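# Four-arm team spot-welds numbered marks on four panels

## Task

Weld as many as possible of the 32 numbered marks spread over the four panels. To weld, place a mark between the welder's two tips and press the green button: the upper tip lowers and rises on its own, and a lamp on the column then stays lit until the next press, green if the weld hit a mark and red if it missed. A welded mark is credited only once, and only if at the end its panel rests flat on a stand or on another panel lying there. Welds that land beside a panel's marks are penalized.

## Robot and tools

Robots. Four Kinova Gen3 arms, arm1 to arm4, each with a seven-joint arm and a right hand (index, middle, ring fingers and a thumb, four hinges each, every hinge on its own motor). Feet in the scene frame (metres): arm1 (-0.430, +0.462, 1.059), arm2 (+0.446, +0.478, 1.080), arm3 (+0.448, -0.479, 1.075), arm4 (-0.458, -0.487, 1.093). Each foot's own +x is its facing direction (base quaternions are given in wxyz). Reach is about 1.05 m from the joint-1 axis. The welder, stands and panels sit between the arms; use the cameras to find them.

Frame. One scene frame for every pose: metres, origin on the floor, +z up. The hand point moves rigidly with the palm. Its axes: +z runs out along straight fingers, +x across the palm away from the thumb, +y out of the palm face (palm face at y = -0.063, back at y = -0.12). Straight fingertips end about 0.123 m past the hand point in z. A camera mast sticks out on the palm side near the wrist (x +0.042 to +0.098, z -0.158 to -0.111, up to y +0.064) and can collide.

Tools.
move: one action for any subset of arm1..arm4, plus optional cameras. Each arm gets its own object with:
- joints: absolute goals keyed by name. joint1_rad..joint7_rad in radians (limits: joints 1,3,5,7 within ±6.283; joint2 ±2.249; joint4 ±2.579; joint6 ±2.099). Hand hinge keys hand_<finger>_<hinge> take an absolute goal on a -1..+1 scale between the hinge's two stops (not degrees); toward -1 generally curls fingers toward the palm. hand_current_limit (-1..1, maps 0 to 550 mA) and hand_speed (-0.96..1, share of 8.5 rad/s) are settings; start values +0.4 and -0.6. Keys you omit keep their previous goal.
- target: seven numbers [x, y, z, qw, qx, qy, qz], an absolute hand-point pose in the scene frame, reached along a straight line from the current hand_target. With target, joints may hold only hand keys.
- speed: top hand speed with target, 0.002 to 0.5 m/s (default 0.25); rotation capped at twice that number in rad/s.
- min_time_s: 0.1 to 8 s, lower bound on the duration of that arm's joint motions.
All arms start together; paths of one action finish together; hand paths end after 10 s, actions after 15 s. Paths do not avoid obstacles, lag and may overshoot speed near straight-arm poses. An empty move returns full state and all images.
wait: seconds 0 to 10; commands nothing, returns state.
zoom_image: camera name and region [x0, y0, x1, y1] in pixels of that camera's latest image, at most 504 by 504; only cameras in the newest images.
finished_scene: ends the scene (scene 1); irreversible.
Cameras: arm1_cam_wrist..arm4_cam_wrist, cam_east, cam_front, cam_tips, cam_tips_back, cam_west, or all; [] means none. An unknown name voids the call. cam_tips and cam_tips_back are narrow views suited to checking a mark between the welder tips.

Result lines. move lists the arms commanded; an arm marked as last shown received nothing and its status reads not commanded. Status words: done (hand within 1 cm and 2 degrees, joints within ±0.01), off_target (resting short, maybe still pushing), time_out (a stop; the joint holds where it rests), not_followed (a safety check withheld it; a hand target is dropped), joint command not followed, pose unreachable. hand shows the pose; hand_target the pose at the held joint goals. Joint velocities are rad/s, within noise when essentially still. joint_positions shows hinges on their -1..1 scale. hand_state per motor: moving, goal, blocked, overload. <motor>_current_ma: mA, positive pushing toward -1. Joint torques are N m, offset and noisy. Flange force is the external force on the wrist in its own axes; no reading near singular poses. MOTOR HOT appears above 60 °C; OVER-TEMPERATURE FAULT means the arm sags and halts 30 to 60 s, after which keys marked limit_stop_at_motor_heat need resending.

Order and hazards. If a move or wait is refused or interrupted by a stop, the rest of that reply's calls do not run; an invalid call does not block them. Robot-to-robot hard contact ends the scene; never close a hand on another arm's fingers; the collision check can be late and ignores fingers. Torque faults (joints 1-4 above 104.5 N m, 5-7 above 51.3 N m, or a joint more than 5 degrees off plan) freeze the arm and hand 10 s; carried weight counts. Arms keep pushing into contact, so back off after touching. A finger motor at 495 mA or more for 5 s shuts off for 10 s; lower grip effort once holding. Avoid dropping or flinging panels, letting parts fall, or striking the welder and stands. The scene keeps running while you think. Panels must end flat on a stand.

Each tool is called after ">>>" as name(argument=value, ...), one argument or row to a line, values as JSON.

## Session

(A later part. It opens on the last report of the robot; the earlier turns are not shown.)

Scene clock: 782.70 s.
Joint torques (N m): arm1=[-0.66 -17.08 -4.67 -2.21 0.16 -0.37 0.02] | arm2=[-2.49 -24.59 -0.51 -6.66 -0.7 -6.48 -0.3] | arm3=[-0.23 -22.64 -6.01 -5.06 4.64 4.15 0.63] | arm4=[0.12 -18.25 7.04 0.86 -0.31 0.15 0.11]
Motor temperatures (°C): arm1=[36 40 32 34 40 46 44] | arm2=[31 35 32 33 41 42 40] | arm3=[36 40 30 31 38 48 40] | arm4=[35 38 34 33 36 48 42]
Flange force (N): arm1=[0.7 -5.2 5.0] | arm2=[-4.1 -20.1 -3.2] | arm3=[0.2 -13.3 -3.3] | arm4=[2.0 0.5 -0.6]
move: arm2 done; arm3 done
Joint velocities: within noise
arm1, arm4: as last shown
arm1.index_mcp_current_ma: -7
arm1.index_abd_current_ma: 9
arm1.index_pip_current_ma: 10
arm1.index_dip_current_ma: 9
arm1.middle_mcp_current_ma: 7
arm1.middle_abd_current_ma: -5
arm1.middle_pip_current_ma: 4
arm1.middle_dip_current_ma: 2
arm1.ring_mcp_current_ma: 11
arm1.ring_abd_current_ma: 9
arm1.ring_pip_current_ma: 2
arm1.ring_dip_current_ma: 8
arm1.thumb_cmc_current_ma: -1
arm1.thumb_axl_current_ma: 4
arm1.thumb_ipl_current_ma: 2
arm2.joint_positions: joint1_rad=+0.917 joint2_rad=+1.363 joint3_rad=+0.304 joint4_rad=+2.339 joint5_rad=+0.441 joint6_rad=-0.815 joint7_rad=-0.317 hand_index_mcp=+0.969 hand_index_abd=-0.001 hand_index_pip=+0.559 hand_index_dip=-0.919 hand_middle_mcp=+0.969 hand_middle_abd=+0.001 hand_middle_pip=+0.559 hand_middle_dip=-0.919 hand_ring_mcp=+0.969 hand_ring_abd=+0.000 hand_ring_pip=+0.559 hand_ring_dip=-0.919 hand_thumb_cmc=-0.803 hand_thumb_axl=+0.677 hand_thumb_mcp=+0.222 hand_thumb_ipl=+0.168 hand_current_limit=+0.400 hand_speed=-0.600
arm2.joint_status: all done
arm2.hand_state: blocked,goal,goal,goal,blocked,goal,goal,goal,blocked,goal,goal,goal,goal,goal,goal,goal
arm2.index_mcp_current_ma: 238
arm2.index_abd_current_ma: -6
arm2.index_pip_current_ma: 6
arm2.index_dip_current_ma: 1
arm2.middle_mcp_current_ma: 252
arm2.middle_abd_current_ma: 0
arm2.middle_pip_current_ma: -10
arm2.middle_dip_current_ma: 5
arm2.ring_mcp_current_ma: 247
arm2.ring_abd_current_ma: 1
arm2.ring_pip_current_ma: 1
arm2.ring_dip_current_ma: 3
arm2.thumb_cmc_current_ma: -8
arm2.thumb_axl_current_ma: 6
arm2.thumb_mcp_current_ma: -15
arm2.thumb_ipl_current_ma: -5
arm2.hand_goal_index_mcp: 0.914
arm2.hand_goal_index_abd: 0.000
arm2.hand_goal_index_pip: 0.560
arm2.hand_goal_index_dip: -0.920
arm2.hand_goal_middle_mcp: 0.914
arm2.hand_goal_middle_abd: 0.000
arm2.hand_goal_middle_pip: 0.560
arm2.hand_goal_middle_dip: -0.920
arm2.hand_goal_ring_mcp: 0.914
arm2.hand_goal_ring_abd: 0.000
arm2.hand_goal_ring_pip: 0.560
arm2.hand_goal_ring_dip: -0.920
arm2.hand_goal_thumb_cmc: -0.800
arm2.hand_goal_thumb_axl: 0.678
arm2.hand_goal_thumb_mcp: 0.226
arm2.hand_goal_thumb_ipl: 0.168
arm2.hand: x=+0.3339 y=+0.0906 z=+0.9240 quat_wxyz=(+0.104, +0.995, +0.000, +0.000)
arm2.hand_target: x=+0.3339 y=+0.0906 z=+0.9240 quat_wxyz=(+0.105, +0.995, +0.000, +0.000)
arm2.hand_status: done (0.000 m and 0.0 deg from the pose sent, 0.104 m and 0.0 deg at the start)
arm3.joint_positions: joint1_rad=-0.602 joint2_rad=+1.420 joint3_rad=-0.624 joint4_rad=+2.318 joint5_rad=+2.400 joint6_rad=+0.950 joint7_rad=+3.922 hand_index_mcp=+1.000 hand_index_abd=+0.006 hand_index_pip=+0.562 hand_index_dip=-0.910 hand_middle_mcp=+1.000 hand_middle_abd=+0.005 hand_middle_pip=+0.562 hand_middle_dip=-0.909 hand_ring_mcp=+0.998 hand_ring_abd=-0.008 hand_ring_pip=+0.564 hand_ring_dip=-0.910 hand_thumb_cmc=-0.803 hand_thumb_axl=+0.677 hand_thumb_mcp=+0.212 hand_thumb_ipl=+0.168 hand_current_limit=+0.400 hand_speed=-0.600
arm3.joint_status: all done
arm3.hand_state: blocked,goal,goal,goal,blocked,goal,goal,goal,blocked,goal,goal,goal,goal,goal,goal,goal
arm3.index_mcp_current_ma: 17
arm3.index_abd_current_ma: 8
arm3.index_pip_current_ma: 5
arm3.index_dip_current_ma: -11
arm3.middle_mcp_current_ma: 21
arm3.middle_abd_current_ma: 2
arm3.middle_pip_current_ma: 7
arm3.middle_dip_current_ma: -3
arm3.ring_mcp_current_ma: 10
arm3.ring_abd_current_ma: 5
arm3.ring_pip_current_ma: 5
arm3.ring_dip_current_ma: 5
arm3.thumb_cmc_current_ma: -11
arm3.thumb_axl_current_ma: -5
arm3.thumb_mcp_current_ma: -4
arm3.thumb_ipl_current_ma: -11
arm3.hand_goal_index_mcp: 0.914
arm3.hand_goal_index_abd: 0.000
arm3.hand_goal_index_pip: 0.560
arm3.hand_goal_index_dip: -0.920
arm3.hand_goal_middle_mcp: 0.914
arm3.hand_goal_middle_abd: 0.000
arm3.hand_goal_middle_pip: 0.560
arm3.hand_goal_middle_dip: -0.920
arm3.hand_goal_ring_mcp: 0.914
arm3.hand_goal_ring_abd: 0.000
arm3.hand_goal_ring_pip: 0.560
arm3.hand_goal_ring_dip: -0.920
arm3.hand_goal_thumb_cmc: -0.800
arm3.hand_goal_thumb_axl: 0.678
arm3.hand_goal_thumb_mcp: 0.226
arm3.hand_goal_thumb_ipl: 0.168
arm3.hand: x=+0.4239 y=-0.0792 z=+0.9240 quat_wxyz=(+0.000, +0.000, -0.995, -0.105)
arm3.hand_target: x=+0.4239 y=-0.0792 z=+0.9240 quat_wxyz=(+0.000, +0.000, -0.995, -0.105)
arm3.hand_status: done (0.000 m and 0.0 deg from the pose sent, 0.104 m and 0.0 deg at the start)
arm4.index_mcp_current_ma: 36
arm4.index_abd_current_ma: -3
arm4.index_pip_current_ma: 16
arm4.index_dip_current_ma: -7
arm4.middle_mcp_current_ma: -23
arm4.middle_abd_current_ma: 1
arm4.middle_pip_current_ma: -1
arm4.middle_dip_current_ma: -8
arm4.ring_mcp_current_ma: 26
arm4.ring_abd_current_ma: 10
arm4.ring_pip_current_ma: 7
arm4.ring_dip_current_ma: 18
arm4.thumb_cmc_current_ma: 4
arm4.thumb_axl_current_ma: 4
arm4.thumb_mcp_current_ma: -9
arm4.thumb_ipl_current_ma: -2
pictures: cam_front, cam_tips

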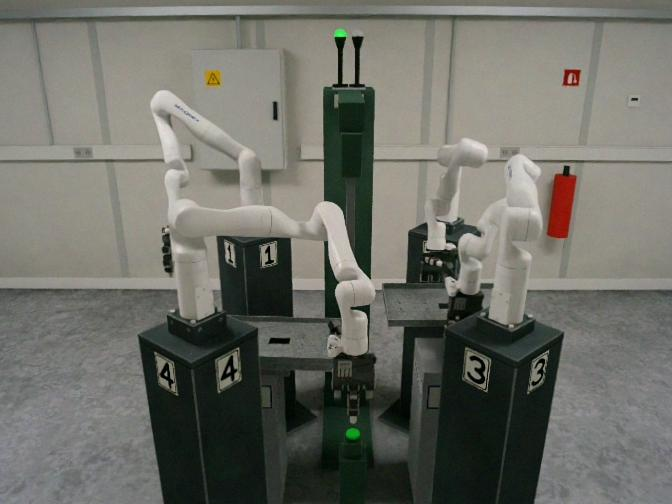

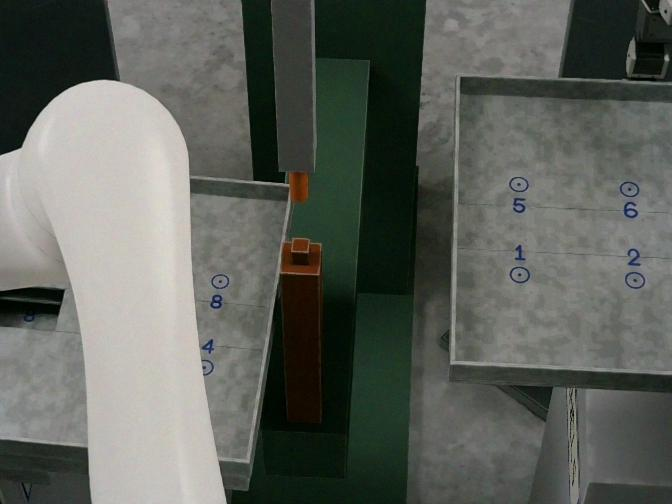

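>>> move(
  arm2={"target": [0.1406, 0.1346, 0.924, 0.1045, 0.9945, 0, 0], "speed": 0.1},
  arm3={"target": [0.2306, -0.0352, 0.924, 0, 0, 0.9945, 0.1045], "speed": 0.1},
)

>>> move(
  arm2={"target": [0.1406, 0.1346, 0.908, 0.1045, 0.9945, 0, 0], "speed": 0.05},
  arm3={"target": [0.2306, -0.0352, 0.908, 0, 0, 0.9945, 0.1045], "speed": 0.05},
  cameras=["cam_tips"],
)

Scene clock: 785.93 s.
Joint torques (N m): arm1=[-0.63 -17.11 -4.68 -2.24 0.19 -0.35 0.01] | arm2=[-6.12 -24.55 -4.31 -5.8 -0.65 -6.54 -0.34] | arm3=[3.18 -26.53 -3.59 -8.02 4.99 3.42 0.69] | arm4=[0.12 -18.31 7.04 0.89 -0.32 0.12 0.07]
Motor temperatures (°C): arm1=[36 40 32 34 40 46 44] | arm2=[31 35 32 33 41 42 40] | arm3=[36 40 30 31 38 48 40] | arm4=[35 38 34 33 36 48 42]
Flange force (N): arm1=[0.7 -5.1 5.0] | arm2=[-2.6 -20.8 -2.9] | arm3=[0.3 -16.6 -3.6] | arm4=[2.0 0.5 -0.5]
move: arm2 done; arm3 done
Joint velocities: within noise
arm1, arm4: as last shown
arm1.index_mcp_current_ma: -2
arm1.index_abd_current_ma: 4
arm1.index_pip_current_ma: 13
arm1.index_dip_current_ma: -1
arm1.middle_mcp_current_ma: 4
arm1.middle_abd_current_ma: 0
arm1.middle_pip_current_ma: -3
arm1.middle_dip_current_ma: 7
arm1.ring_mcp_current_ma: 1
arm1.ring_abd_current_ma: 7
arm1.ring_pip_current_ma: 9
arm1.ring_dip_current_ma: 13
arm1.thumb_cmc_current_ma: 1
arm1.thumb_axl_current_ma: -8
arm1.thumb_mcp_current_ma: 2
arm1.thumb_ipl_current_ma: 0
arm2.joint_positions: joint1_rad=+1.434 joint2_rad=+1.337 joint3_rad=+0.485 joint4_rad=+2.090 joint5_rad=+1.003 joint6_rad=-0.728 joint7_rad=-0.327 hand_index_mcp=+0.968 hand_index_abd=-0.002 hand_index_pip=+0.559 hand_index_dip=-0.919 hand_middle_mcp=+0.969 hand_middle_abd=+0.000 hand_middle_pip=+0.559 hand_middle_dip=-0.919 hand_ring_mcp=+0.970 hand_ring_abd=+0.000 hand_ring_pip=+0.559 hand_ring_dip=-0.919 hand_thumb_cmc=-0.803 hand_thumb_axl=+0.677 hand_thumb_mcp=+0.222 hand_thumb_ipl=+0.168 hand_current_limit=+0.400 hand_speed=-0.600
arm2.joint_status: not commanded
arm2.hand_state: blocked,goal,goal,goal,blocked,goal,goal,goal,blocked,goal,goal,goal,goal,goal,goal,goal
arm2.index_mcp_current_ma: 235
arm2.index_abd_current_ma: -8
arm2.index_pip_current_ma: 4
arm2.index_dip_current_ma: 6
arm2.middle_mcp_current_ma: 253
arm2.middle_abd_current_ma: -5
arm2.middle_pip_current_ma: -8
arm2.middle_dip_current_ma: 1
arm2.ring_mcp_current_ma: 250
arm2.ring_abd_current_ma: 3
arm2.ring_pip_current_ma: 0
arm2.ring_dip_current_ma: 5
arm2.thumb_cmc_current_ma: -9
arm2.thumb_axl_current_ma: 8
arm2.thumb_mcp_current_ma: -15
arm2.thumb_ipl_current_ma: -1
arm2.hand_goal_index_mcp: 0.914
arm2.hand_goal_index_abd: 0.000
arm2.hand_goal_index_pip: 0.560
arm2.hand_goal_index_dip: -0.920
arm2.hand_goal_middle_mcp: 0.914
arm2.hand_goal_middle_abd: 0.000
arm2.hand_goal_middle_pip: 0.560
arm2.hand_goal_middle_dip: -0.920
arm2.hand_goal_ring_mcp: 0.914
arm2.hand_goal_ring_abd: 0.000
arm2.hand_goal_ring_pip: 0.560
arm2.hand_goal_ring_dip: -0.920
arm2.hand_goal_thumb_cmc: -0.800
arm2.hand_goal_thumb_axl: 0.678
arm2.hand_goal_thumb_mcp: 0.226
arm2.hand_goal_thumb_ipl: 0.168
arm2.hand: x=+0.1406 y=+0.1346 z=+0.9240 quat_wxyz=(+0.104, +0.995, +0.000, +0.000)
arm2.hand_target: x=+0.1406 y=+0.1346 z=+0.9240 quat_wxyz=(+0.105, +0.995, +0.000, +0.000)
arm2.hand_status: done (0.000 m and 0.0 deg from the pose sent, 0.198 m and 0.0 deg at the start)
arm3.joint_positions: joint1_rad=-1.037 joint2_rad=+1.410 joint3_rad=-0.788 joint4_rad=+1.946 joint5_rad=+1.932 joint6_rad=+0.909 joint7_rad=+4.031 hand_index_mcp=+1.000 hand_index_abd=+0.003 hand_index_pip=+0.562 hand_index_dip=-0.910 hand_middle_mcp=+1.000 hand_middle_abd=+0.001 hand_middle_pip=+0.562 hand_middle_dip=-0.909 hand_ring_mcp=+0.996 hand_ring_abd=-0.012 hand_ring_pip=+0.564 hand_ring_dip=-0.910 hand_thumb_cmc=-0.803 hand_thumb_axl=+0.677 hand_thumb_mcp=+0.212 hand_thumb_ipl=+0.168 hand_current_limit=+0.400 hand_speed=-0.600
arm3.joint_status: not commanded
arm3.hand_state: blocked,goal,goal,goal,blocked,goal,goal,goal,blocked,goal,goal,goal,goal,goal,goal,goal
arm3.index_mcp_current_ma: 20
arm3.index_abd_current_ma: 3
arm3.index_pip_current_ma: 0
arm3.index_dip_current_ma: -10
arm3.middle_mcp_current_ma: 15
arm3.middle_abd_current_ma: 3
arm3.middle_pip_current_ma: -1
arm3.middle_dip_current_ma: -5
arm3.ring_mcp_current_ma: 8
arm3.ring_abd_current_ma: 7
arm3.ring_pip_current_ma: 4
arm3.ring_dip_current_ma: -3
arm3.thumb_cmc_current_ma: -4
arm3.thumb_axl_current_ma: 2
arm3.thumb_mcp_current_ma: -3
arm3.thumb_ipl_current_ma: -4
arm3.hand_goal_index_mcp: 0.914
arm3.hand_goal_index_abd: 0.000
arm3.hand_goal_index_pip: 0.560
arm3.hand_goal_index_dip: -0.920
arm3.hand_goal_middle_mcp: 0.914
arm3.hand_goal_middle_abd: 0.000
arm3.hand_goal_middle_pip: 0.560
arm3.hand_goal_middle_dip: -0.920
arm3.hand_goal_ring_mcp: 0.914
arm3.hand_goal_ring_abd: 0.000
arm3.hand_goal_ring_pip: 0.560
arm3.hand_goal_ring_dip: -0.920
arm3.hand_goal_thumb_cmc: -0.800
arm3.hand_goal_thumb_axl: 0.678
arm3.hand_goal_thumb_mcp: 0.226
arm3.hand_goal_thumb_ipl: 0.168
arm3.hand: x=+0.2306 y=-0.0352 z=+0.9240 quat_wxyz=(+0.000, +0.000, -0.995, -0.104)
arm3.hand_target: x=+0.2306 y=-0.0352 z=+0.9240 quat_wxyz=(+0.000, +0.000, -0.995, -0.105)
arm3.hand_status: done (0.000 m and 0.0 deg from the pose sent, 0.198 m and 0.0 deg at the start)
arm4.index_mcp_current_ma: 41
arm4.index_abd_current_ma: 6
arm4.index_pip_current_ma: 5
arm4.index_dip_current_ma: 10
arm4.middle_mcp_current_ma: -8
arm4.middle_abd_current_ma: 4
arm4.middle_pip_current_ma: -14
arm4.middle_dip_current_ma: -14
arm4.ring_mcp_current_ma: 30
arm4.ring_abd_current_ma: 11
arm4.ring_dip_current_ma: -1
arm4.thumb_cmc_current_ma: 2
arm4.thumb_axl_current_ma: -8
arm4.thumb_mcp_current_ma: -1
arm4.thumb_ipl_current_ma: 3
pictures: none

Scene clock: 786.90 s.
Joint torques (N m): arm1=[-0.68 -17.08 -4.72 -2.19 0.16 -0.39 0.05] | arm2=[-5.65 -24.24 -3.73 -5.22 -0.59 -6.17 -0.41] | arm3=[2.95 -26.25 -3.75 -7.09 4.61 3.29 0.66] | arm4=[0.21 -18.23 7.06 0.9 -0.27 0.08 0.12]
Motor temperatures (°C): arm1=[36 40 32 34 40 46 44] | arm2=[31 35 32 33 41 42 40] | arm3=[36 40 30 31 38 48 40] | arm4=[35 38 34 33 36 48 42]
Flange force (N): arm1=[0.7 -5.2 5.0] | arm2=[-2.4 -19.3 -3.0] | arm3=[0.6 -15.1 -2.8] | arm4=[2.0 0.7 -0.5]
move: arm2 done; arm3 done
Joint velocities: within noise
arm1, arm4: as last shown
arm1.index_mcp_current_ma: -14
arm1.index_abd_current_ma: 18
arm1.index_pip_current_ma: 9
arm1.index_dip_current_ma: 1
arm1.middle_mcp_current_ma: 5
arm1.middle_abd_current_ma: -3
arm1.middle_pip_current_ma: 7
arm1.middle_dip_current_ma: 8
arm1.ring_mcp_current_ma: -1
arm1.ring_abd_current_ma: 17
arm1.ring_pip_current_ma: 8
arm1.ring_dip_current_ma: 9
arm1.thumb_cmc_current_ma: 2
arm1.thumb_axl_current_ma: -5
arm1.thumb_mcp_current_ma: -1
arm1.thumb_ipl_current_ma: 5
arm2.joint_positions: joint1_rad=+1.433 joint2_rad=+1.380 joint3_rad=+0.478 joint4_rad=+2.067 joint5_rad=+0.971 joint6_rad=-0.738 joint7_rad=-0.313 hand_index_mcp=+0.968 hand_index_abd=-0.002 hand_index_pip=+0.559 hand_index_dip=-0.919 hand_middle_mcp=+0.969 hand_middle_abd=+0.000 hand_middle_pip=+0.559 hand_middle_dip=-0.919 hand_ring_mcp=+0.969 hand_ring_abd=+0.000 hand_ring_pip=+0.559 hand_ring_dip=-0.919 hand_thumb_cmc=-0.803 hand_thumb_axl=+0.677 hand_thumb_mcp=+0.222 hand_thumb_ipl=+0.168 hand_current_limit=+0.400 hand_speed=-0.600
arm2.joint_status: not commanded
arm2.hand_state: blocked,goal,goal,goal,blocked,goal,goal,goal,blocked,goal,goal,goal,goal,goal,goal,goal
arm2.index_mcp_current_ma: 239
arm2.index_abd_current_ma: -13
arm2.index_pip_current_ma: 8
arm2.index_dip_current_ma: 3
arm2.middle_mcp_current_ma: 255
arm2.middle_abd_current_ma: -2
arm2.middle_pip_current_ma: -6
arm2.middle_dip_current_ma: 3
arm2.ring_mcp_current_ma: 249
arm2.ring_abd_current_ma: 3
arm2.ring_pip_current_ma: 4
arm2.ring_dip_current_ma: 1
arm2.thumb_cmc_current_ma: -4
arm2.thumb_axl_current_ma: 8
arm2.thumb_mcp_current_ma: -12
arm2.thumb_ipl_current_ma: -6
arm2.hand_goal_index_mcp: 0.914
arm2.hand_goal_index_abd: 0.000
arm2.hand_goal_index_pip: 0.560
arm2.hand_goal_index_dip: -0.920
arm2.hand_goal_middle_mcp: 0.914
arm2.hand_goal_middle_abd: 0.000
arm2.hand_goal_middle_pip: 0.560
arm2.hand_goal_middle_dip: -0.920
arm2.hand_goal_ring_mcp: 0.914
arm2.hand_goal_ring_abd: 0.000
arm2.hand_goal_ring_pip: 0.560
arm2.hand_goal_ring_dip: -0.920
arm2.hand_goal_thumb_cmc: -0.800
arm2.hand_goal_thumb_axl: 0.678
arm2.hand_goal_thumb_mcp: 0.226
arm2.hand_goal_thumb_ipl: 0.168
arm2.hand: x=+0.1406 y=+0.1346 z=+0.9080 quat_wxyz=(+0.104, +0.995, +0.000, +0.000)
arm2.hand_target: x=+0.1406 y=+0.1346 z=+0.9080 quat_wxyz=(+0.104, +0.995, +0.000, +0.000)
arm2.hand_status: done (0.000 m and 0.0 deg from the pose sent, 0.016 m and 0.0 deg at the start)
arm3.joint_positions: joint1_rad=-1.041 joint2_rad=+1.447 joint3_rad=-0.773 joint4_rad=+1.924 joint5_rad=+1.965 joint6_rad=+0.908 joint7_rad=+4.020 hand_index_mcp=+1.000 hand_index_abd=+0.003 hand_index_pip=+0.562 hand_index_dip=-0.910 hand_middle_mcp=+0.999 hand_middle_abd=+0.001 hand_middle_pip=+0.562 hand_middle_dip=-0.909 hand_ring_mcp=+0.995 hand_ring_abd=-0.012 hand_ring_pip=+0.564 hand_ring_dip=-0.910 hand_thumb_cmc=-0.803 hand_thumb_axl=+0.677 hand_thumb_mcp=+0.212 hand_thumb_ipl=+0.168 hand_current_limit=+0.400 hand_speed=-0.600
arm3.joint_status: not commanded
arm3.hand_state: blocked,goal,goal,goal,blocked,goal,goal,goal,blocked,goal,goal,goal,goal,goal,goal,goal
arm3.index_mcp_current_ma: 16
arm3.index_abd_current_ma: 1
arm3.index_pip_current_ma: 7
arm3.index_dip_current_ma: -11
arm3.middle_mcp_current_ma: 15
arm3.middle_abd_current_ma: 12
arm3.middle_pip_current_ma: 8
arm3.middle_dip_current_ma: -7
arm3.ring_mcp_current_ma: 6
arm3.ring_abd_current_ma: 6
arm3.ring_pip_current_ma: 1
arm3.ring_dip_current_ma: -8
arm3.thumb_cmc_current_ma: -2
arm3.thumb_axl_current_ma: -8
arm3.thumb_mcp_current_ma: -2
arm3.thumb_ipl_current_ma: -4
arm3.hand_goal_index_mcp: 0.914
arm3.hand_goal_index_abd: 0.000
arm3.hand_goal_index_pip: 0.560
arm3.hand_goal_index_dip: -0.920
arm3.hand_goal_middle_mcp: 0.914
arm3.hand_goal_middle_abd: 0.000
arm3.hand_goal_middle_pip: 0.560
arm3.hand_goal_middle_dip: -0.920
arm3.hand_goal_ring_mcp: 0.914
arm3.hand_goal_ring_abd: 0.000
arm3.hand_goal_ring_pip: 0.560
arm3.hand_goal_ring_dip: -0.920
arm3.hand_goal_thumb_cmc: -0.800
arm3.hand_goal_thumb_axl: 0.678
arm3.hand_goal_thumb_mcp: 0.226
arm3.hand_goal_thumb_ipl: 0.168
arm3.hand: x=+0.2306 y=-0.0352 z=+0.9080 quat_wxyz=(+0.000, +0.000, -0.995, -0.105)
arm3.hand_target: x=+0.2306 y=-0.0352 z=+0.9080 quat_wxyz=(+0.000, +0.000, -0.995, -0.105)
arm3.hand_status: done (0.000 m and 0.0 deg from the pose sent, 0.016 m and 0.0 deg at the start)
arm4.index_mcp_current_ma: 43
arm4.index_abd_current_ma: 7
arm4.index_pip_current_ma: 13
arm4.index_dip_current_ma: 8
arm4.middle_abd_current_ma: 22
arm4.ring_mcp_current_ma: 40
arm4.ring_abd_current_ma: 9
arm4.ring_pip_current_ma: -5
arm4.thumb_cmc_current_ma: -8
arm4.thumb_axl_current_ma: 8
arm4.thumb_mcp_current_ma: 13
arm4.thumb_ipl_current_ma: 8

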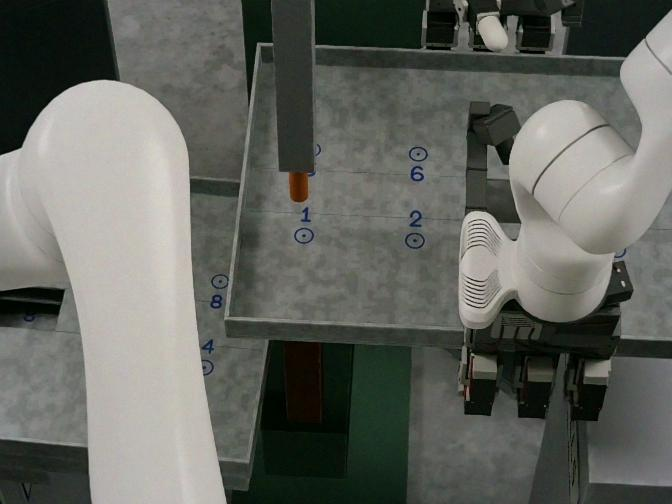

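>>> move(
  arm2={"target": [0.1379, 0.1329, 0.8993, 0.1045, 0.9945, 0, 0], "speed": 0.04},
  arm3={"target": [0.2279, -0.0369, 0.8993, 0, 0, 0.9945, 0.1045], "speed": 0.04},
  arm4={"target": [0.023, -0.503, 0.860, 0, 0, 1, 0], "speed": 0.08},
)

>>> wait(
  seconds=2.5,
  cameras=["cam_front"],
)

>>> zoom_image(
  camera="cam_front",
  region=[300, 20, 400, 110],
)

Scene clock: 788.90 s.
Joint torques (N m): arm1=[-0.64 -17.14 -4.74 -2.26 0.18 -0.33 0] | arm2=[-5.82 -24.37 -3.9 -5.14 -0.44 -6.14 -0.3] | arm3=[2.86 -26.47 -3.81 -6.94 4.62 3.22 0.69] | arm4=[0.22 -16.9 5.9 0.9 -0.27 0.04 0.07]
Motor temperatures (°C): arm1=[36 40 32 34 40 46 44] | arm2=[31 35 32 33 41 42 40] | arm3=[36 40 30 31 38 48 40] | arm4=[35 38 34 33 36 48 42]
Flange force (N): arm1=[0.4 -5.0 4.9] | arm2=[-2.7 -19.2 -2.8] | arm3=[0.5 -15.2 -2.6] | arm4=[2.3 0.7 -4.4]
move: arm2 done; arm3 done; arm4 done
Joint velocities: within noise
arm1.joint_positions: joint1_rad=+0.420 joint2_rad=+0.918 joint3_rad=-0.573 joint4_rad=+2.248 joint5_rad=+2.162 joint6_rad=+0.227 joint7_rad=+5.096 hand_index_mcp=+0.912 hand_index_abd=-0.008 hand_index_pip=+0.936 hand_index_dip=+0.709 hand_middle_mcp=+0.913 hand_middle_abd=-0.008 hand_middle_pip=+0.930 hand_middle_dip=+0.708 hand_ring_mcp=+0.914 hand_ring_abd=+0.005 hand_ring_pip=+0.923 hand_ring_dip=+0.699 hand_thumb_cmc=-0.800 hand_thumb_axl=+0.677 hand_thumb_mcp=+0.212 hand_thumb_ipl=+0.168 hand_current_limit=+0.400 hand_speed=-0.600
arm1.joint_status: not commanded
arm1.hand_state: goal,goal,goal,goal,goal,goal,goal,goal,goal,goal,blocked,goal,goal,goal,goal,goal
arm1.index_mcp_current_ma: -9
arm1.index_abd_current_ma: 9
arm1.index_pip_current_ma: 5
arm1.index_dip_current_ma: 0
arm1.middle_mcp_current_ma: 8
arm1.middle_abd_current_ma: 11
arm1.middle_pip_current_ma: 1
arm1.middle_dip_current_ma: 6
arm1.ring_mcp_current_ma: 8
arm1.ring_abd_current_ma: 6
arm1.ring_pip_current_ma: 15
arm1.ring_dip_current_ma: 5
arm1.thumb_cmc_current_ma: 2
arm1.thumb_axl_current_ma: -4
arm1.thumb_mcp_current_ma: -5
arm1.thumb_ipl_current_ma: -1
arm1.hand_goal_index_mcp: 0.914
arm1.hand_goal_index_abd: 0.000
arm1.hand_goal_index_pip: 0.950
arm1.hand_goal_index_dip: 0.696
arm1.hand_goal_middle_mcp: 0.914
arm1.hand_goal_middle_abd: 0.000
arm1.hand_goal_middle_pip: 0.950
arm1.hand_goal_middle_dip: 0.696
arm1.hand_goal_ring_mcp: 0.914
arm1.hand_goal_ring_abd: 0.000
arm1.hand_goal_ring_pip: 0.950
arm1.hand_goal_ring_dip: 0.696
arm1.hand_goal_thumb_cmc: -0.800
arm1.hand_goal_thumb_axl: 0.678
arm1.hand_goal_thumb_mcp: 0.226
arm1.hand_goal_thumb_ipl: 0.168
arm1.hand: x=-0.7200 y=+0.1000 z=+1.0500 quat_wxyz=(-0.156, -0.988, +0.000, +0.000)
arm1.hand_target: x=-0.7200 y=+0.1000 z=+1.0500 quat_wxyz=(-0.156, -0.988, +0.000, +0.000)
arm1.hand_status: not commanded
arm2.joint_positions: joint1_rad=+1.437 joint2_rad=+1.400 joint3_rad=+0.473 joint4_rad=+2.043 joint5_rad=+0.967 joint6_rad=-0.735 joint7_rad=-0.317 hand_index_mcp=+0.968 hand_index_abd=-0.002 hand_index_pip=+0.559 hand_index_dip=-0.919 hand_middle_mcp=+0.969 hand_middle_abd=+0.000 hand_middle_pip=+0.559 hand_middle_dip=-0.919 hand_ring_mcp=+0.969 hand_ring_abd=-0.001 hand_ring_pip=+0.559 hand_ring_dip=-0.919 hand_thumb_cmc=-0.803 hand_thumb_axl=+0.677 hand_thumb_mcp=+0.222 hand_thumb_ipl=+0.168 hand_current_limit=+0.400 hand_speed=-0.600
arm2.joint_status: not commanded
arm2.hand_state: blocked,goal,goal,goal,blocked,goal,goal,goal,blocked,goal,goal,goal,goal,goal,goal,goal
arm2.index_mcp_current_ma: 235
arm2.index_abd_current_ma: -14
arm2.index_pip_current_ma: 6
arm2.index_dip_current_ma: 5
arm2.middle_mcp_current_ma: 258
arm2.middle_abd_current_ma: -5
arm2.middle_pip_current_ma: -13
arm2.middle_dip_current_ma: 2
arm2.ring_mcp_current_ma: 251
arm2.ring_abd_current_ma: -2
arm2.ring_pip_current_ma: 4
arm2.ring_dip_current_ma: 8
arm2.thumb_cmc_current_ma: -8
arm2.thumb_axl_current_ma: 11
arm2.thumb_mcp_current_ma: -10
arm2.thumb_ipl_current_ma: -3
arm2.hand_goal_index_mcp: 0.914
arm2.hand_goal_index_abd: 0.000
arm2.hand_goal_index_pip: 0.560
arm2.hand_goal_index_dip: -0.920
arm2.hand_goal_middle_mcp: 0.914
arm2.hand_goal_middle_abd: 0.000
arm2.hand_goal_middle_pip: 0.560
arm2.hand_goal_middle_dip: -0.920
arm2.hand_goal_ring_mcp: 0.914
arm2.hand_goal_ring_abd: 0.000
arm2.hand_goal_ring_pip: 0.560
arm2.hand_goal_ring_dip: -0.920
arm2.hand_goal_thumb_cmc: -0.800
arm2.hand_goal_thumb_axl: 0.678
arm2.hand_goal_thumb_mcp: 0.226
arm2.hand_goal_thumb_ipl: 0.168
arm2.hand: x=+0.1379 y=+0.1329 z=+0.8993 quat_wxyz=(+0.104, +0.995, +0.000, +0.000)
arm2.hand_target: x=+0.1379 y=+0.1329 z=+0.8993 quat_wxyz=(+0.104, +0.995, +0.000, +0.000)
arm2.hand_status: done (0.000 m and 0.0 deg from the pose sent, 0.009 m and 0.0 deg at the start)
arm3.joint_positions: joint1_rad=-1.050 joint2_rad=+1.468 joint3_rad=-0.768 joint4_rad=+1.911 joint5_rad=+1.980 joint6_rad=+0.910 joint7_rad=+4.010 hand_index_mcp=+1.000 hand_index_abd=+0.003 hand_index_pip=+0.562 hand_index_dip=-0.910 hand_middle_mcp=+0.999 hand_middle_abd=+0.000 hand_middle_pip=+0.562 hand_middle_dip=-0.909 hand_ring_mcp=+0.995 hand_ring_abd=-0.012 hand_ring_pip=+0.564 hand_ring_dip=-0.910 hand_thumb_cmc=-0.803 hand_thumb_axl=+0.677 hand_thumb_mcp=+0.212 hand_thumb_ipl=+0.168 hand_current_limit=+0.400 hand_speed=-0.600
arm3.joint_status: not commanded
arm3.hand_state: blocked,goal,goal,goal,blocked,goal,goal,goal,blocked,goal,goal,goal,goal,goal,goal,goal
arm3.index_mcp_current_ma: 15
arm3.index_abd_current_ma: 3
arm3.index_pip_current_ma: 5
arm3.index_dip_current_ma: -9
arm3.middle_mcp_current_ma: 18
arm3.middle_abd_current_ma: 9
arm3.middle_pip_current_ma: 10
arm3.middle_dip_current_ma: -3
arm3.ring_mcp_current_ma: 14
arm3.ring_abd_current_ma: -1
arm3.ring_pip_current_ma: 5
arm3.ring_dip_current_ma: -9
arm3.thumb_cmc_current_ma: 0
arm3.thumb_axl_current_ma: -3
arm3.thumb_mcp_current_ma: 4
arm3.thumb_ipl_current_ma: -3
arm3.hand_goal_index_mcp: 0.914
arm3.hand_goal_index_abd: 0.000
arm3.hand_goal_index_pip: 0.560
arm3.hand_goal_index_dip: -0.920
arm3.hand_goal_middle_mcp: 0.914
arm3.hand_goal_middle_abd: 0.000
arm3.hand_goal_middle_pip: 0.560
arm3.hand_goal_middle_dip: -0.920
arm3.hand_goal_ring_mcp: 0.914
arm3.hand_goal_ring_abd: 0.000
arm3.hand_goal_ring_pip: 0.560
arm3.hand_goal_ring_dip: -0.920
arm3.hand_goal_thumb_cmc: -0.800
arm3.hand_goal_thumb_axl: 0.678
arm3.hand_goal_thumb_mcp: 0.226
arm3.hand_goal_thumb_ipl: 0.168
arm3.hand: x=+0.2279 y=-0.0369 z=+0.8993 quat_wxyz=(+0.000, +0.000, -0.995, -0.105)
arm3.hand_target: x=+0.2279 y=-0.0369 z=+0.8993 quat_wxyz=(+0.000, +0.000, -0.995, -0.105)
arm3.hand_status: done (0.000 m and 0.0 deg from the pose sent, 0.009 m and 0.0 deg at the start)
arm4.joint_positions: joint1_rad=+2.005 joint2_rad=+1.809 joint3_rad=+1.122 joint4_rad=+1.630 joint5_rad=-1.861 joint6_rad=+1.154 joint7_rad=+2.842 hand_index_mcp=+0.143 hand_index_abd=-0.003 hand_index_pip=-0.486 hand_index_dip=+0.004 hand_middle_mcp=+0.751 hand_middle_abd=+0.006 hand_middle_pip=+0.576 hand_middle_dip=+0.701 hand_ring_mcp=+0.140 hand_ring_abd=+0.012 hand_ring_pip=-0.487 hand_ring_dip=+0.006 hand_thumb_cmc=-0.804 hand_thumb_axl=+0.677 hand_thumb_mcp=+0.219 hand_thumb_ipl=+0.168 hand_current_limit=+0.400 hand_speed=-0.600
arm4.joint_status: not commanded
arm4.hand_state: blocked,goal,goal,goal,goal,goal,goal,goal,blocked,goal,goal,goal,goal,goal,goal,goal
arm4.index_mcp_current_ma: 32
arm4.index_abd_current_ma: -1
arm4.index_pip_current_ma: -5
arm4.index_dip_current_ma: -5
arm4.middle_mcp_current_ma: 0
arm4.middle_abd_current_ma: -3
arm4.middle_pip_current_ma: -12
arm4.middle_dip_current_ma: -5
arm4.ring_mcp_current_ma: 20
arm4.ring_abd_current_ma: 20
arm4.ring_pip_current_ma: 5
arm4.ring_dip_current_ma: 5
arm4.thumb_cmc_current_ma: -8
arm4.thumb_axl_current_ma: 2
arm4.thumb_mcp_current_ma: 9
arm4.thumb_ipl_current_ma: -7
arm4.hand_goal_index_mcp: 0.100
arm4.hand_goal_index_abd: 0.000
arm4.hand_goal_index_pip: -0.500
arm4.hand_goal_index_dip: 0.000
arm4.hand_goal_middle_mcp: 0.754
arm4.hand_goal_middle_abd: 0.000
arm4.hand_goal_middle_pip: 0.576
arm4.hand_goal_middle_dip: 0.696
arm4.hand_goal_ring_mcp: 0.100
arm4.hand_goal_ring_abd: 0.000
arm4.hand_goal_ring_pip: -0.500
arm4.hand_goal_ring_dip: 0.000
arm4.hand_goal_thumb_cmc: -0.800
arm4.hand_goal_thumb_axl: 0.678
arm4.hand_goal_thumb_mcp: 0.226
arm4.hand_goal_thumb_ipl: 0.168
arm4.hand: x=+0.0230 y=-0.5030 z=+0.8600 quat_wxyz=(+0.000, +0.000, +1.000, +0.000)
arm4.hand_target: x=+0.0230 y=-0.5030 z=+0.8600 quat_wxyz=(+0.000, +0.000, +1.000, +0.000)
arm4.hand_status: done (0.000 m and 0.0 deg from the pose sent, 0.040 m and 0.0 deg at the start)
pictures: none

Scene clock: 791.40 s.
Joint torques (N m): arm1=[-0.65 -17.16 -4.71 -2.17 0.18 -0.37 0.02] | arm2=[-4.95 -24.12 -2.69 -5.11 -0.79 -5.7 -0.46] | arm3=[3.41 -25.82 -3.21 -6.37 4.08 3.5 0.45] | arm4=[0.23 -16.97 5.93 1.01 -0.3 0.03 0.09]
Motor temperatures (°C): arm1=[36 40 32 34 40 46 44] | arm2=[31 35 32 33 41 42 40] | arm3=[36 40 30 31 38 48 40] | arm4=[35 37 34 33 36 48 42]
Flange force (N): arm1=[0.5 -5.1 5.2] | arm2=[-1.1 -17.8 -2.9] | arm3=[2.1 -13.8 -2.3] | arm4=[1.9 0.6 -4.1]
Joint velocities: within noise
arm1.joint_positions: joint1_rad=+0.420 joint2_rad=+0.918 joint3_rad=-0.573 joint4_rad=+2.248 joint5_rad=+2.162 joint6_rad=+0.227 joint7_rad=+5.096 hand_index_mcp=+0.912 hand_index_abd=-0.008 hand_index_pip=+0.936 hand_index_dip=+0.709 hand_middle_mcp=+0.913 hand_middle_abd=-0.008 hand_middle_pip=+0.930 hand_middle_dip=+0.708 hand_ring_mcp=+0.914 hand_ring_abd=+0.005 hand_ring_pip=+0.923 hand_ring_dip=+0.699 hand_thumb_cmc=-0.800 hand_thumb_axl=+0.677 hand_thumb_mcp=+0.212 hand_thumb_ipl=+0.168 hand_current_limit=+0.400 hand_speed=-0.600
arm1.joint_status: not commanded
arm1.hand_state: goal,goal,goal,goal,goal,goal,goal,goal,goal,goal,blocked,goal,goal,goal,goal,goal
arm1.index_mcp_current_ma: 2
arm1.index_abd_current_ma: 6
arm1.index_pip_current_ma: 14
arm1.index_dip_current_ma: 1
arm1.middle_mcp_current_ma: 3
arm1.middle_abd_current_ma: 0
arm1.middle_pip_current_ma: -2
arm1.middle_dip_current_ma: 3
arm1.ring_mcp_current_ma: -2
arm1.ring_abd_current_ma: 7
arm1.ring_pip_current_ma: 3
arm1.ring_dip_current_ma: 17
arm1.thumb_cmc_current_ma: 5
arm1.thumb_axl_current_ma: -1
arm1.thumb_mcp_current_ma: -1
arm1.thumb_ipl_current_ma: 0
arm1.hand_goal_index_mcp: 0.914
arm1.hand_goal_index_abd: 0.000
arm1.hand_goal_index_pip: 0.950
arm1.hand_goal_index_dip: 0.696
arm1.hand_goal_middle_mcp: 0.914
arm1.hand_goal_middle_abd: 0.000
arm1.hand_goal_middle_pip: 0.950
arm1.hand_goal_middle_dip: 0.696
arm1.hand_goal_ring_mcp: 0.914
arm1.hand_goal_ring_abd: 0.000
arm1.hand_goal_ring_pip: 0.950
arm1.hand_goal_ring_dip: 0.696
arm1.hand_goal_thumb_cmc: -0.800
arm1.hand_goal_thumb_axl: 0.678
arm1.hand_goal_thumb_mcp: 0.226
arm1.hand_goal_thumb_ipl: 0.168
arm1.hand: x=-0.7200 y=+0.1000 z=+1.0500 quat_wxyz=(-0.156, -0.988, +0.000, +0.000)
arm1.hand_target: x=-0.7200 y=+0.1000 z=+1.0500 quat_wxyz=(-0.156, -0.988, +0.000, +0.000)
arm1.hand_status: not commanded
arm2.joint_positions: joint1_rad=+1.437 joint2_rad=+1.400 joint3_rad=+0.473 joint4_rad=+2.043 joint5_rad=+0.967 joint6_rad=-0.735 joint7_rad=-0.317 hand_index_mcp=+0.965 hand_index_abd=-0.004 hand_index_pip=+0.559 hand_index_dip=-0.919 hand_middle_mcp=+0.968 hand_middle_abd=+0.000 hand_middle_pip=+0.559 hand_middle_dip=-0.919 hand_ring_mcp=+0.970 hand_ring_abd=-0.005 hand_ring_pip=+0.560 hand_ring_dip=-0.919 hand_thumb_cmc=-0.803 hand_thumb_axl=+0.677 hand_thumb_mcp=+0.222 hand_thumb_ipl=+0.168 hand_current_limit=+0.400 hand_speed=-0.600
arm2.joint_status: not commanded
arm2.hand_state: blocked,goal,goal,goal,blocked,goal,goal,goal,blocked,goal,goal,goal,goal,goal,goal,goal
arm2.index_mcp_current_ma: 222
arm2.index_abd_current_ma: -17
arm2.index_pip_current_ma: 6
arm2.index_dip_current_ma: 2
arm2.middle_mcp_current_ma: 255
arm2.middle_abd_current_ma: -3
arm2.middle_pip_current_ma: -7
arm2.middle_dip_current_ma: 6
arm2.ring_mcp_current_ma: 254
arm2.ring_abd_current_ma: -11
arm2.ring_pip_current_ma: 13
arm2.ring_dip_current_ma: 7
arm2.thumb_cmc_current_ma: -10
arm2.thumb_axl_current_ma: 5
arm2.thumb_mcp_current_ma: -11
arm2.thumb_ipl_current_ma: -4
arm2.hand_goal_index_mcp: 0.914
arm2.hand_goal_index_abd: 0.000
arm2.hand_goal_index_pip: 0.560
arm2.hand_goal_index_dip: -0.920
arm2.hand_goal_middle_mcp: 0.914
arm2.hand_goal_middle_abd: 0.000
arm2.hand_goal_middle_pip: 0.560
arm2.hand_goal_middle_dip: -0.920
arm2.hand_goal_ring_mcp: 0.914
arm2.hand_goal_ring_abd: 0.000
arm2.hand_goal_ring_pip: 0.560
arm2.hand_goal_ring_dip: -0.920
arm2.hand_goal_thumb_cmc: -0.800
arm2.hand_goal_thumb_axl: 0.678
arm2.hand_goal_thumb_mcp: 0.226
arm2.hand_goal_thumb_ipl: 0.168
arm2.hand: x=+0.1378 y=+0.1329 z=+0.8994 quat_wxyz=(+0.105, +0.995, +0.000, +0.000)
arm2.hand_target: x=+0.1379 y=+0.1329 z=+0.8993 quat_wxyz=(+0.104, +0.995, +0.000, +0.000)
arm2.hand_status: done (0.000 m and 0.0 deg from the pose sent, 0.009 m and 0.0 deg at the start)
arm3.joint_positions: joint1_rad=-1.050 joint2_rad=+1.468 joint3_rad=-0.768 joint4_rad=+1.911 joint5_rad=+1.980 joint6_rad=+0.910 joint7_rad=+4.010 hand_index_mcp=+1.000 hand_index_abd=+0.000 hand_index_pip=+0.562 hand_index_dip=-0.911 hand_middle_mcp=+1.000 hand_middle_abd=-0.001 hand_middle_pip=+0.562 hand_middle_dip=-0.909 hand_ring_mcp=+0.997 hand_ring_abd=-0.012 hand_ring_pip=+0.564 hand_ring_dip=-0.911 hand_thumb_cmc=-0.803 hand_thumb_axl=+0.677 hand_thumb_mcp=+0.212 hand_thumb_ipl=+0.168 hand_current_limit=+0.400 hand_speed=-0.600
arm3.joint_status: not commanded
arm3.hand_state: blocked,goal,goal,goal,blocked,goal,goal,goal,blocked,goal,goal,goal,goal,goal,goal,goal
arm3.index_mcp_current_ma: 16
arm3.index_abd_current_ma: 7
arm3.index_pip_current_ma: 7
arm3.index_dip_current_ma: -8
arm3.middle_mcp_current_ma: 15
arm3.middle_abd_current_ma: 2
arm3.middle_pip_current_ma: 6
arm3.middle_dip_current_ma: -13
arm3.ring_mcp_current_ma: 6
arm3.ring_abd_current_ma: 4
arm3.ring_pip_current_ma: -2
arm3.ring_dip_current_ma: 2
arm3.thumb_cmc_current_ma: -3
arm3.thumb_axl_current_ma: -9
arm3.thumb_mcp_current_ma: -3
arm3.thumb_ipl_current_ma: 0
arm3.hand_goal_index_mcp: 0.914
arm3.hand_goal_index_abd: 0.000
arm3.hand_goal_index_pip: 0.560
arm3.hand_goal_index_dip: -0.920
arm3.hand_goal_middle_mcp: 0.914
arm3.hand_goal_middle_abd: 0.000
arm3.hand_goal_middle_pip: 0.560
arm3.hand_goal_middle_dip: -0.920
arm3.hand_goal_ring_mcp: 0.914
arm3.hand_goal_ring_abd: 0.000
arm3.hand_goal_ring_pip: 0.560
arm3.hand_goal_ring_dip: -0.920
arm3.hand_goal_thumb_cmc: -0.800
arm3.hand_goal_thumb_axl: 0.678
arm3.hand_goal_thumb_mcp: 0.226
arm3.hand_goal_thumb_ipl: 0.168
arm3.hand: x=+0.2279 y=-0.0370 z=+0.8993 quat_wxyz=(+0.000, +0.000, -0.995, -0.104)
arm3.hand_target: x=+0.2279 y=-0.0369 z=+0.8993 quat_wxyz=(+0.000, +0.000, -0.995, -0.104)
arm3.hand_status: done (0.000 m and 0.0 deg from the pose sent, 0.009 m and 0.0 deg at the start)
arm4.joint_positions: joint1_rad=+2.005 joint2_rad=+1.809 joint3_rad=+1.122 joint4_rad=+1.630 joint5_rad=-1.861 joint6_rad=+1.154 joint7_rad=+2.842 hand_index_mcp=+0.143 hand_index_abd=-0.003 hand_index_pip=-0.486 hand_index_dip=+0.004 hand_middle_mcp=+0.751 hand_middle_abd=+0.006 hand_middle_pip=+0.576 hand_middle_dip=+0.701 hand_ring_mcp=+0.140 hand_ring_abd=+0.012 hand_ring_pip=-0.487 hand_ring_dip=+0.006 hand_thumb_cmc=-0.804 hand_thumb_axl=+0.677 hand_thumb_mcp=+0.219 hand_thumb_ipl=+0.168 hand_current_limit=+0.400 hand_speed=-0.600
arm4.joint_status: not commanded
arm4.hand_state: blocked,goal,goal,goal,goal,goal,goal,goal,blocked,goal,goal,goal,goal,goal,goal,goal
arm4.index_mcp_current_ma: 39
arm4.index_abd_current_ma: -4
arm4.index_pip_current_ma: 8
arm4.index_dip_current_ma: 6
arm4.middle_mcp_current_ma: -16
arm4.middle_abd_current_ma: -2
arm4.middle_pip_current_ma: -13
arm4.middle_dip_current_ma: -16
arm4.ring_mcp_current_ma: 41
arm4.ring_abd_current_ma: 9
arm4.ring_pip_current_ma: 6
arm4.ring_dip_current_ma: 10
arm4.thumb_cmc_current_ma: 11
arm4.thumb_axl_current_ma: -5
arm4.thumb_mcp_current_ma: -2
arm4.thumb_ipl_current_ma: -10
arm4.hand_goal_index_mcp: 0.100
arm4.hand_goal_index_abd: 0.000
arm4.hand_goal_index_pip: -0.500
arm4.hand_goal_index_dip: 0.000
arm4.hand_goal_middle_mcp: 0.754
arm4.hand_goal_middle_abd: 0.000
arm4.hand_goal_middle_pip: 0.576
arm4.hand_goal_middle_dip: 0.696
arm4.hand_goal_ring_mcp: 0.100
arm4.hand_goal_ring_abd: 0.000
arm4.hand_goal_ring_pip: -0.500
arm4.hand_goal_ring_dip: 0.000
arm4.hand_goal_thumb_cmc: -0.800
arm4.hand_goal_thumb_axl: 0.678
arm4.hand_goal_thumb_mcp: 0.226
arm4.hand_goal_thumb_ipl: 0.168
arm4.hand: x=+0.0230 y=-0.5030 z=+0.8600 quat_wxyz=(+0.000, +0.000, +1.000, +0.000)
arm4.hand_target: x=+0.0230 y=-0.5030 z=+0.8600 quat_wxyz=(+0.000, +0.000, +1.000, +0.000)
arm4.hand_status: done (0.000 m and 0.0 deg from the pose sent, 0.040 m and 0.0 deg at the start)
wait: 2.50 s; at rest by 0.27 s

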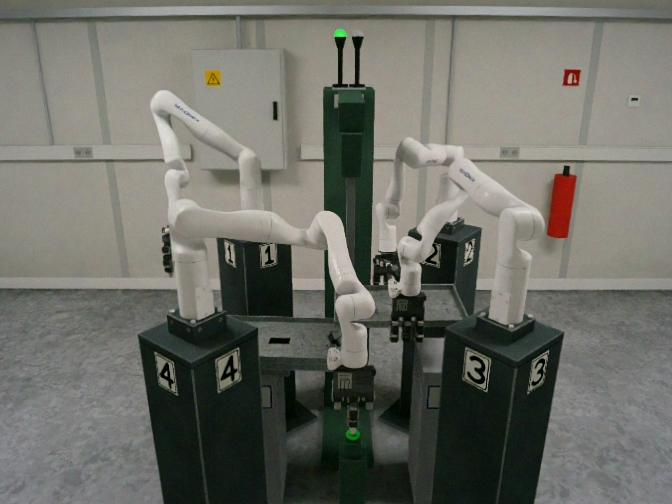

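Scaled by 5.040.

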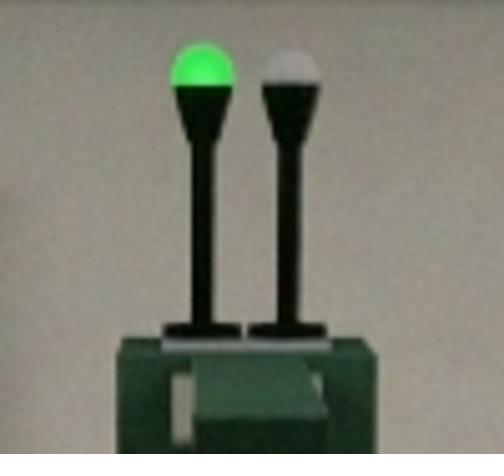

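>>> move(
  arm2={"target": [0.1371, 0.0329, 0.908, 0.1045, 0.9945, 0, 0], "speed": 0.08},
  arm3={"target": [0.2271, -0.1369, 0.908, 0, 0, 0.9945, 0.1045], "speed": 0.08},
  arm4={"target": [0.023, -0.503, 0.880, 0, 0, 1, 0], "speed": 0.08},
  cameras=["cam_tips"],
)

>>> zoom_image(
  camera="cam_tips",
  region=[240, 180, 360, 270],
)

Scene clock: 793.77 s.
Joint torques (N m): arm1=[-0.62 -17.19 -4.78 -2.21 0.14 -0.37 0.01] | arm2=[-5.46 -27.28 -3.7 -9.12 -1.73 -5.3 -0.59] | arm3=[4.13 -24.05 -1.9 -4.12 3.47 5.36 0.33] | arm4=[0.17 -18.31 6.94 1.12 -0.27 0.05 0.04]
Motor temperatures (°C): arm1=[36 40 32 34 40 46 44] | arm2=[31 35 32 33 41 42 40] | arm3=[36 40 30 31 38 48 40] | arm4=[35 37 34 33 36 48 42]
Flange force (N): arm1=[0.4 -5.1 5.2] | arm2=[-0.5 -20.6 -2.1] | arm3=[3.4 -15.6 -3.3] | arm4=[2.1 0.4 -0.5]
move: arm2 done; arm3 done; arm4 done
Joint velocities: within noise
arm1: as last shown
arm1.index_mcp_current_ma: -5
arm1.index_abd_current_ma: 8
arm1.index_pip_current_ma: 3
arm1.index_dip_current_ma: -1
arm1.middle_mcp_current_ma: 11
arm1.middle_abd_current_ma: -1
arm1.middle_pip_current_ma: 3
arm1.middle_dip_current_ma: 6
arm1.ring_mcp_current_ma: -4
arm1.ring_abd_current_ma: 6
arm1.ring_pip_current_ma: 4
arm1.ring_dip_current_ma: 12
arm1.thumb_cmc_current_ma: -1
arm1.thumb_axl_current_ma: -8
arm1.thumb_mcp_current_ma: -2
arm1.thumb_ipl_current_ma: -3
arm2.joint_positions: joint1_rad=+1.369 joint2_rad=+1.313 joint3_rad=+0.356 joint4_rad=+1.849 joint5_rad=+1.200 joint6_rad=-0.491 joint7_rad=-0.687 hand_index_mcp=+0.962 hand_index_abd=-0.002 hand_index_pip=+0.559 hand_index_dip=-0.919 hand_middle_mcp=+0.967 hand_middle_abd=+0.001 hand_middle_pip=+0.559 hand_middle_dip=-0.919 hand_ring_mcp=+0.970 hand_ring_abd=-0.005 hand_ring_pip=+0.560 hand_ring_dip=-0.919 hand_thumb_cmc=-0.803 hand_thumb_axl=+0.677 hand_thumb_mcp=+0.222 hand_thumb_ipl=+0.168 hand_current_limit=+0.400 hand_speed=-0.600
arm2.joint_status: not commanded
arm2.hand_state: blocked,goal,goal,goal,blocked,goal,goal,goal,blocked,goal,goal,goal,goal,goal,goal,goal
arm2.index_mcp_current_ma: 208
arm2.index_abd_current_ma: -8
arm2.index_pip_current_ma: 2
arm2.index_dip_current_ma: 1
arm2.middle_mcp_current_ma: 247
arm2.middle_abd_current_ma: -1
arm2.middle_pip_current_ma: -7
arm2.middle_dip_current_ma: 5
arm2.ring_mcp_current_ma: 256
arm2.ring_abd_current_ma: -11
arm2.ring_pip_current_ma: 6
arm2.ring_dip_current_ma: 1
arm2.thumb_cmc_current_ma: -10
arm2.thumb_axl_current_ma: 4
arm2.thumb_mcp_current_ma: -10
arm2.thumb_ipl_current_ma: -5
arm2.hand_goal_index_mcp: 0.914
arm2.hand_goal_index_abd: 0.000
arm2.hand_goal_index_pip: 0.560
arm2.hand_goal_index_dip: -0.920
arm2.hand_goal_middle_mcp: 0.914
arm2.hand_goal_middle_abd: 0.000
arm2.hand_goal_middle_pip: 0.560
arm2.hand_goal_middle_dip: -0.920
arm2.hand_goal_ring_mcp: 0.914
arm2.hand_goal_ring_abd: 0.000
arm2.hand_goal_ring_pip: 0.560
arm2.hand_goal_ring_dip: -0.920
arm2.hand_goal_thumb_cmc: -0.800
arm2.hand_goal_thumb_axl: 0.678
arm2.hand_goal_thumb_mcp: 0.226
arm2.hand_goal_thumb_ipl: 0.168
arm2.hand: x=+0.1371 y=+0.0329 z=+0.9080 quat_wxyz=(+0.105, +0.995, +0.000, +0.000)
arm2.hand_target: x=+0.1371 y=+0.0329 z=+0.9080 quat_wxyz=(+0.104, +0.995, +0.000, +0.000)
arm2.hand_status: done (0.000 m and 0.0 deg from the pose sent, 0.100 m and 0.0 deg at the start)
arm3.joint_positions: joint1_rad=-1.162 joint2_rad=+1.531 joint3_rad=-0.830 joint4_rad=+2.133 joint5_rad=+2.101 joint6_rad=+1.112 joint7_rad=+3.672 hand_index_mcp=+1.000 hand_index_abd=+0.000 hand_index_pip=+0.562 hand_index_dip=-0.911 hand_middle_mcp=+1.000 hand_middle_abd=-0.001 hand_middle_pip=+0.562 hand_middle_dip=-0.909 hand_ring_mcp=+1.000 hand_ring_abd=-0.012 hand_ring_pip=+0.564 hand_ring_dip=-0.911 hand_thumb_cmc=-0.803 hand_thumb_axl=+0.677 hand_thumb_mcp=+0.212 hand_thumb_ipl=+0.168 hand_current_limit=+0.400 hand_speed=-0.600
arm3.joint_status: not commanded
arm3.hand_state: blocked,goal,goal,goal,blocked,goal,goal,goal,blocked,goal,goal,goal,goal,goal,goal,goal
arm3.index_mcp_current_ma: 4
arm3.index_abd_current_ma: 6
arm3.index_pip_current_ma: 11
arm3.index_dip_current_ma: -5
arm3.middle_mcp_current_ma: 12
arm3.middle_abd_current_ma: 2
arm3.middle_pip_current_ma: 13
arm3.middle_dip_current_ma: -11
arm3.ring_mcp_current_ma: 7
arm3.ring_abd_current_ma: 1
arm3.ring_pip_current_ma: 6
arm3.ring_dip_current_ma: -4
arm3.thumb_cmc_current_ma: -2
arm3.thumb_axl_current_ma: -11
arm3.thumb_mcp_current_ma: -3
arm3.thumb_ipl_current_ma: 0
arm3.hand_goal_index_mcp: 0.914
arm3.hand_goal_index_abd: 0.000
arm3.hand_goal_index_pip: 0.560
arm3.hand_goal_index_dip: -0.920
arm3.hand_goal_middle_mcp: 0.914
arm3.hand_goal_middle_abd: 0.000
arm3.hand_goal_middle_pip: 0.560
arm3.hand_goal_middle_dip: -0.920
arm3.hand_goal_ring_mcp: 0.914
arm3.hand_goal_ring_abd: 0.000
arm3.hand_goal_ring_pip: 0.560
arm3.hand_goal_ring_dip: -0.920
arm3.hand_goal_thumb_cmc: -0.800
arm3.hand_goal_thumb_axl: 0.678
arm3.hand_goal_thumb_mcp: 0.226
arm3.hand_goal_thumb_ipl: 0.168
arm3.hand: x=+0.2271 y=-0.1369 z=+0.9080 quat_wxyz=(+0.000, +0.000, -0.995, -0.105)
arm3.hand_target: x=+0.2271 y=-0.1369 z=+0.9080 quat_wxyz=(+0.000, +0.000, -0.995, -0.105)
arm3.hand_status: done (0.000 m and 0.0 deg from the pose sent, 0.100 m and 0.0 deg at the start)
arm4.joint_positions: joint1_rad=+2.000 joint2_rad=+1.776 joint3_rad=+1.141 joint4_rad=+1.661 joint5_rad=-1.835 joint6_rad=+1.175 joint7_rad=+2.850 hand_index_mcp=+0.143 hand_index_abd=-0.004 hand_index_pip=-0.486 hand_index_dip=+0.004 hand_middle_mcp=+0.751 hand_middle_abd=+0.008 hand_middle_pip=+0.573 hand_middle_dip=+0.701 hand_ring_mcp=+0.140 hand_ring_abd=+0.012 hand_ring_pip=-0.487 hand_ring_dip=+0.006 hand_thumb_cmc=-0.804 hand_thumb_axl=+0.677 hand_thumb_mcp=+0.219 hand_thumb_ipl=+0.168 hand_current_limit=+0.400 hand_speed=-0.600
arm4.joint_status: not commanded
arm4.hand_state: blocked,goal,goal,goal,goal,goal,goal,goal,blocked,goal,goal,goal,goal,goal,goal,goal
arm4.index_mcp_current_ma: 38
arm4.index_abd_current_ma: 11
arm4.index_pip_current_ma: 14
arm4.index_dip_current_ma: 11
arm4.middle_mcp_current_ma: -6
arm4.middle_abd_current_ma: 6
arm4.middle_pip_current_ma: -7
arm4.middle_dip_current_ma: -12
arm4.ring_mcp_current_ma: 17
arm4.ring_abd_current_ma: 25
arm4.ring_pip_current_ma: 3
arm4.ring_dip_current_ma: 1
arm4.thumb_cmc_current_ma: 8
arm4.thumb_axl_current_ma: -5
arm4.thumb_mcp_current_ma: -9
arm4.thumb_ipl_current_ma: -12
arm4.hand_goal_index_mcp: 0.100
arm4.hand_goal_index_abd: 0.000
arm4.hand_goal_index_pip: -0.500
arm4.hand_goal_index_dip: 0.000
arm4.hand_goal_middle_mcp: 0.754
arm4.hand_goal_middle_abd: 0.000
arm4.hand_goal_middle_pip: 0.576
arm4.hand_goal_middle_dip: 0.696
arm4.hand_goal_ring_mcp: 0.100
arm4.hand_goal_ring_abd: 0.000
arm4.hand_goal_ring_pip: -0.500
arm4.hand_goal_ring_dip: 0.000
arm4.hand_goal_thumb_cmc: -0.800
arm4.hand_goal_thumb_axl: 0.678
arm4.hand_goal_thumb_mcp: 0.226
arm4.hand_goal_thumb_ipl: 0.168
arm4.hand: x=+0.0230 y=-0.5030 z=+0.8800 quat_wxyz=(+0.000, +0.000, +1.000, +0.000)
arm4.hand_target: x=+0.0230 y=-0.5030 z=+0.8800 quat_wxyz=(+0.000, +0.000, +1.000, +0.000)
arm4.hand_status: done (0.000 m and 0.0 deg from the pose sent, 0.020 m and 0.0 deg at the start)

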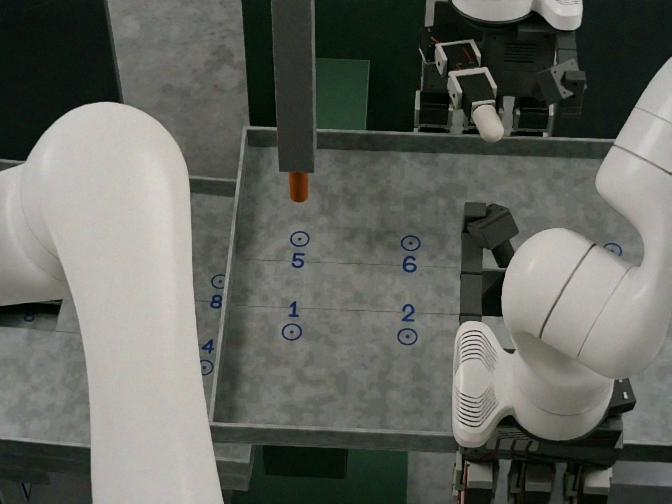

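Scaled by 4.200.

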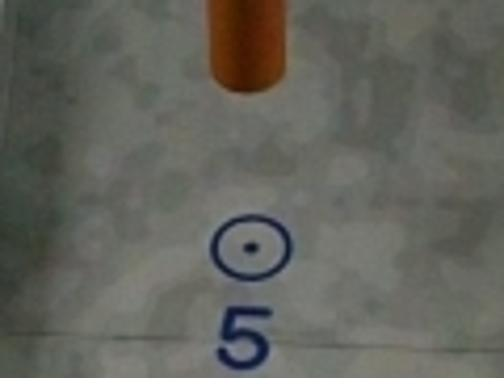

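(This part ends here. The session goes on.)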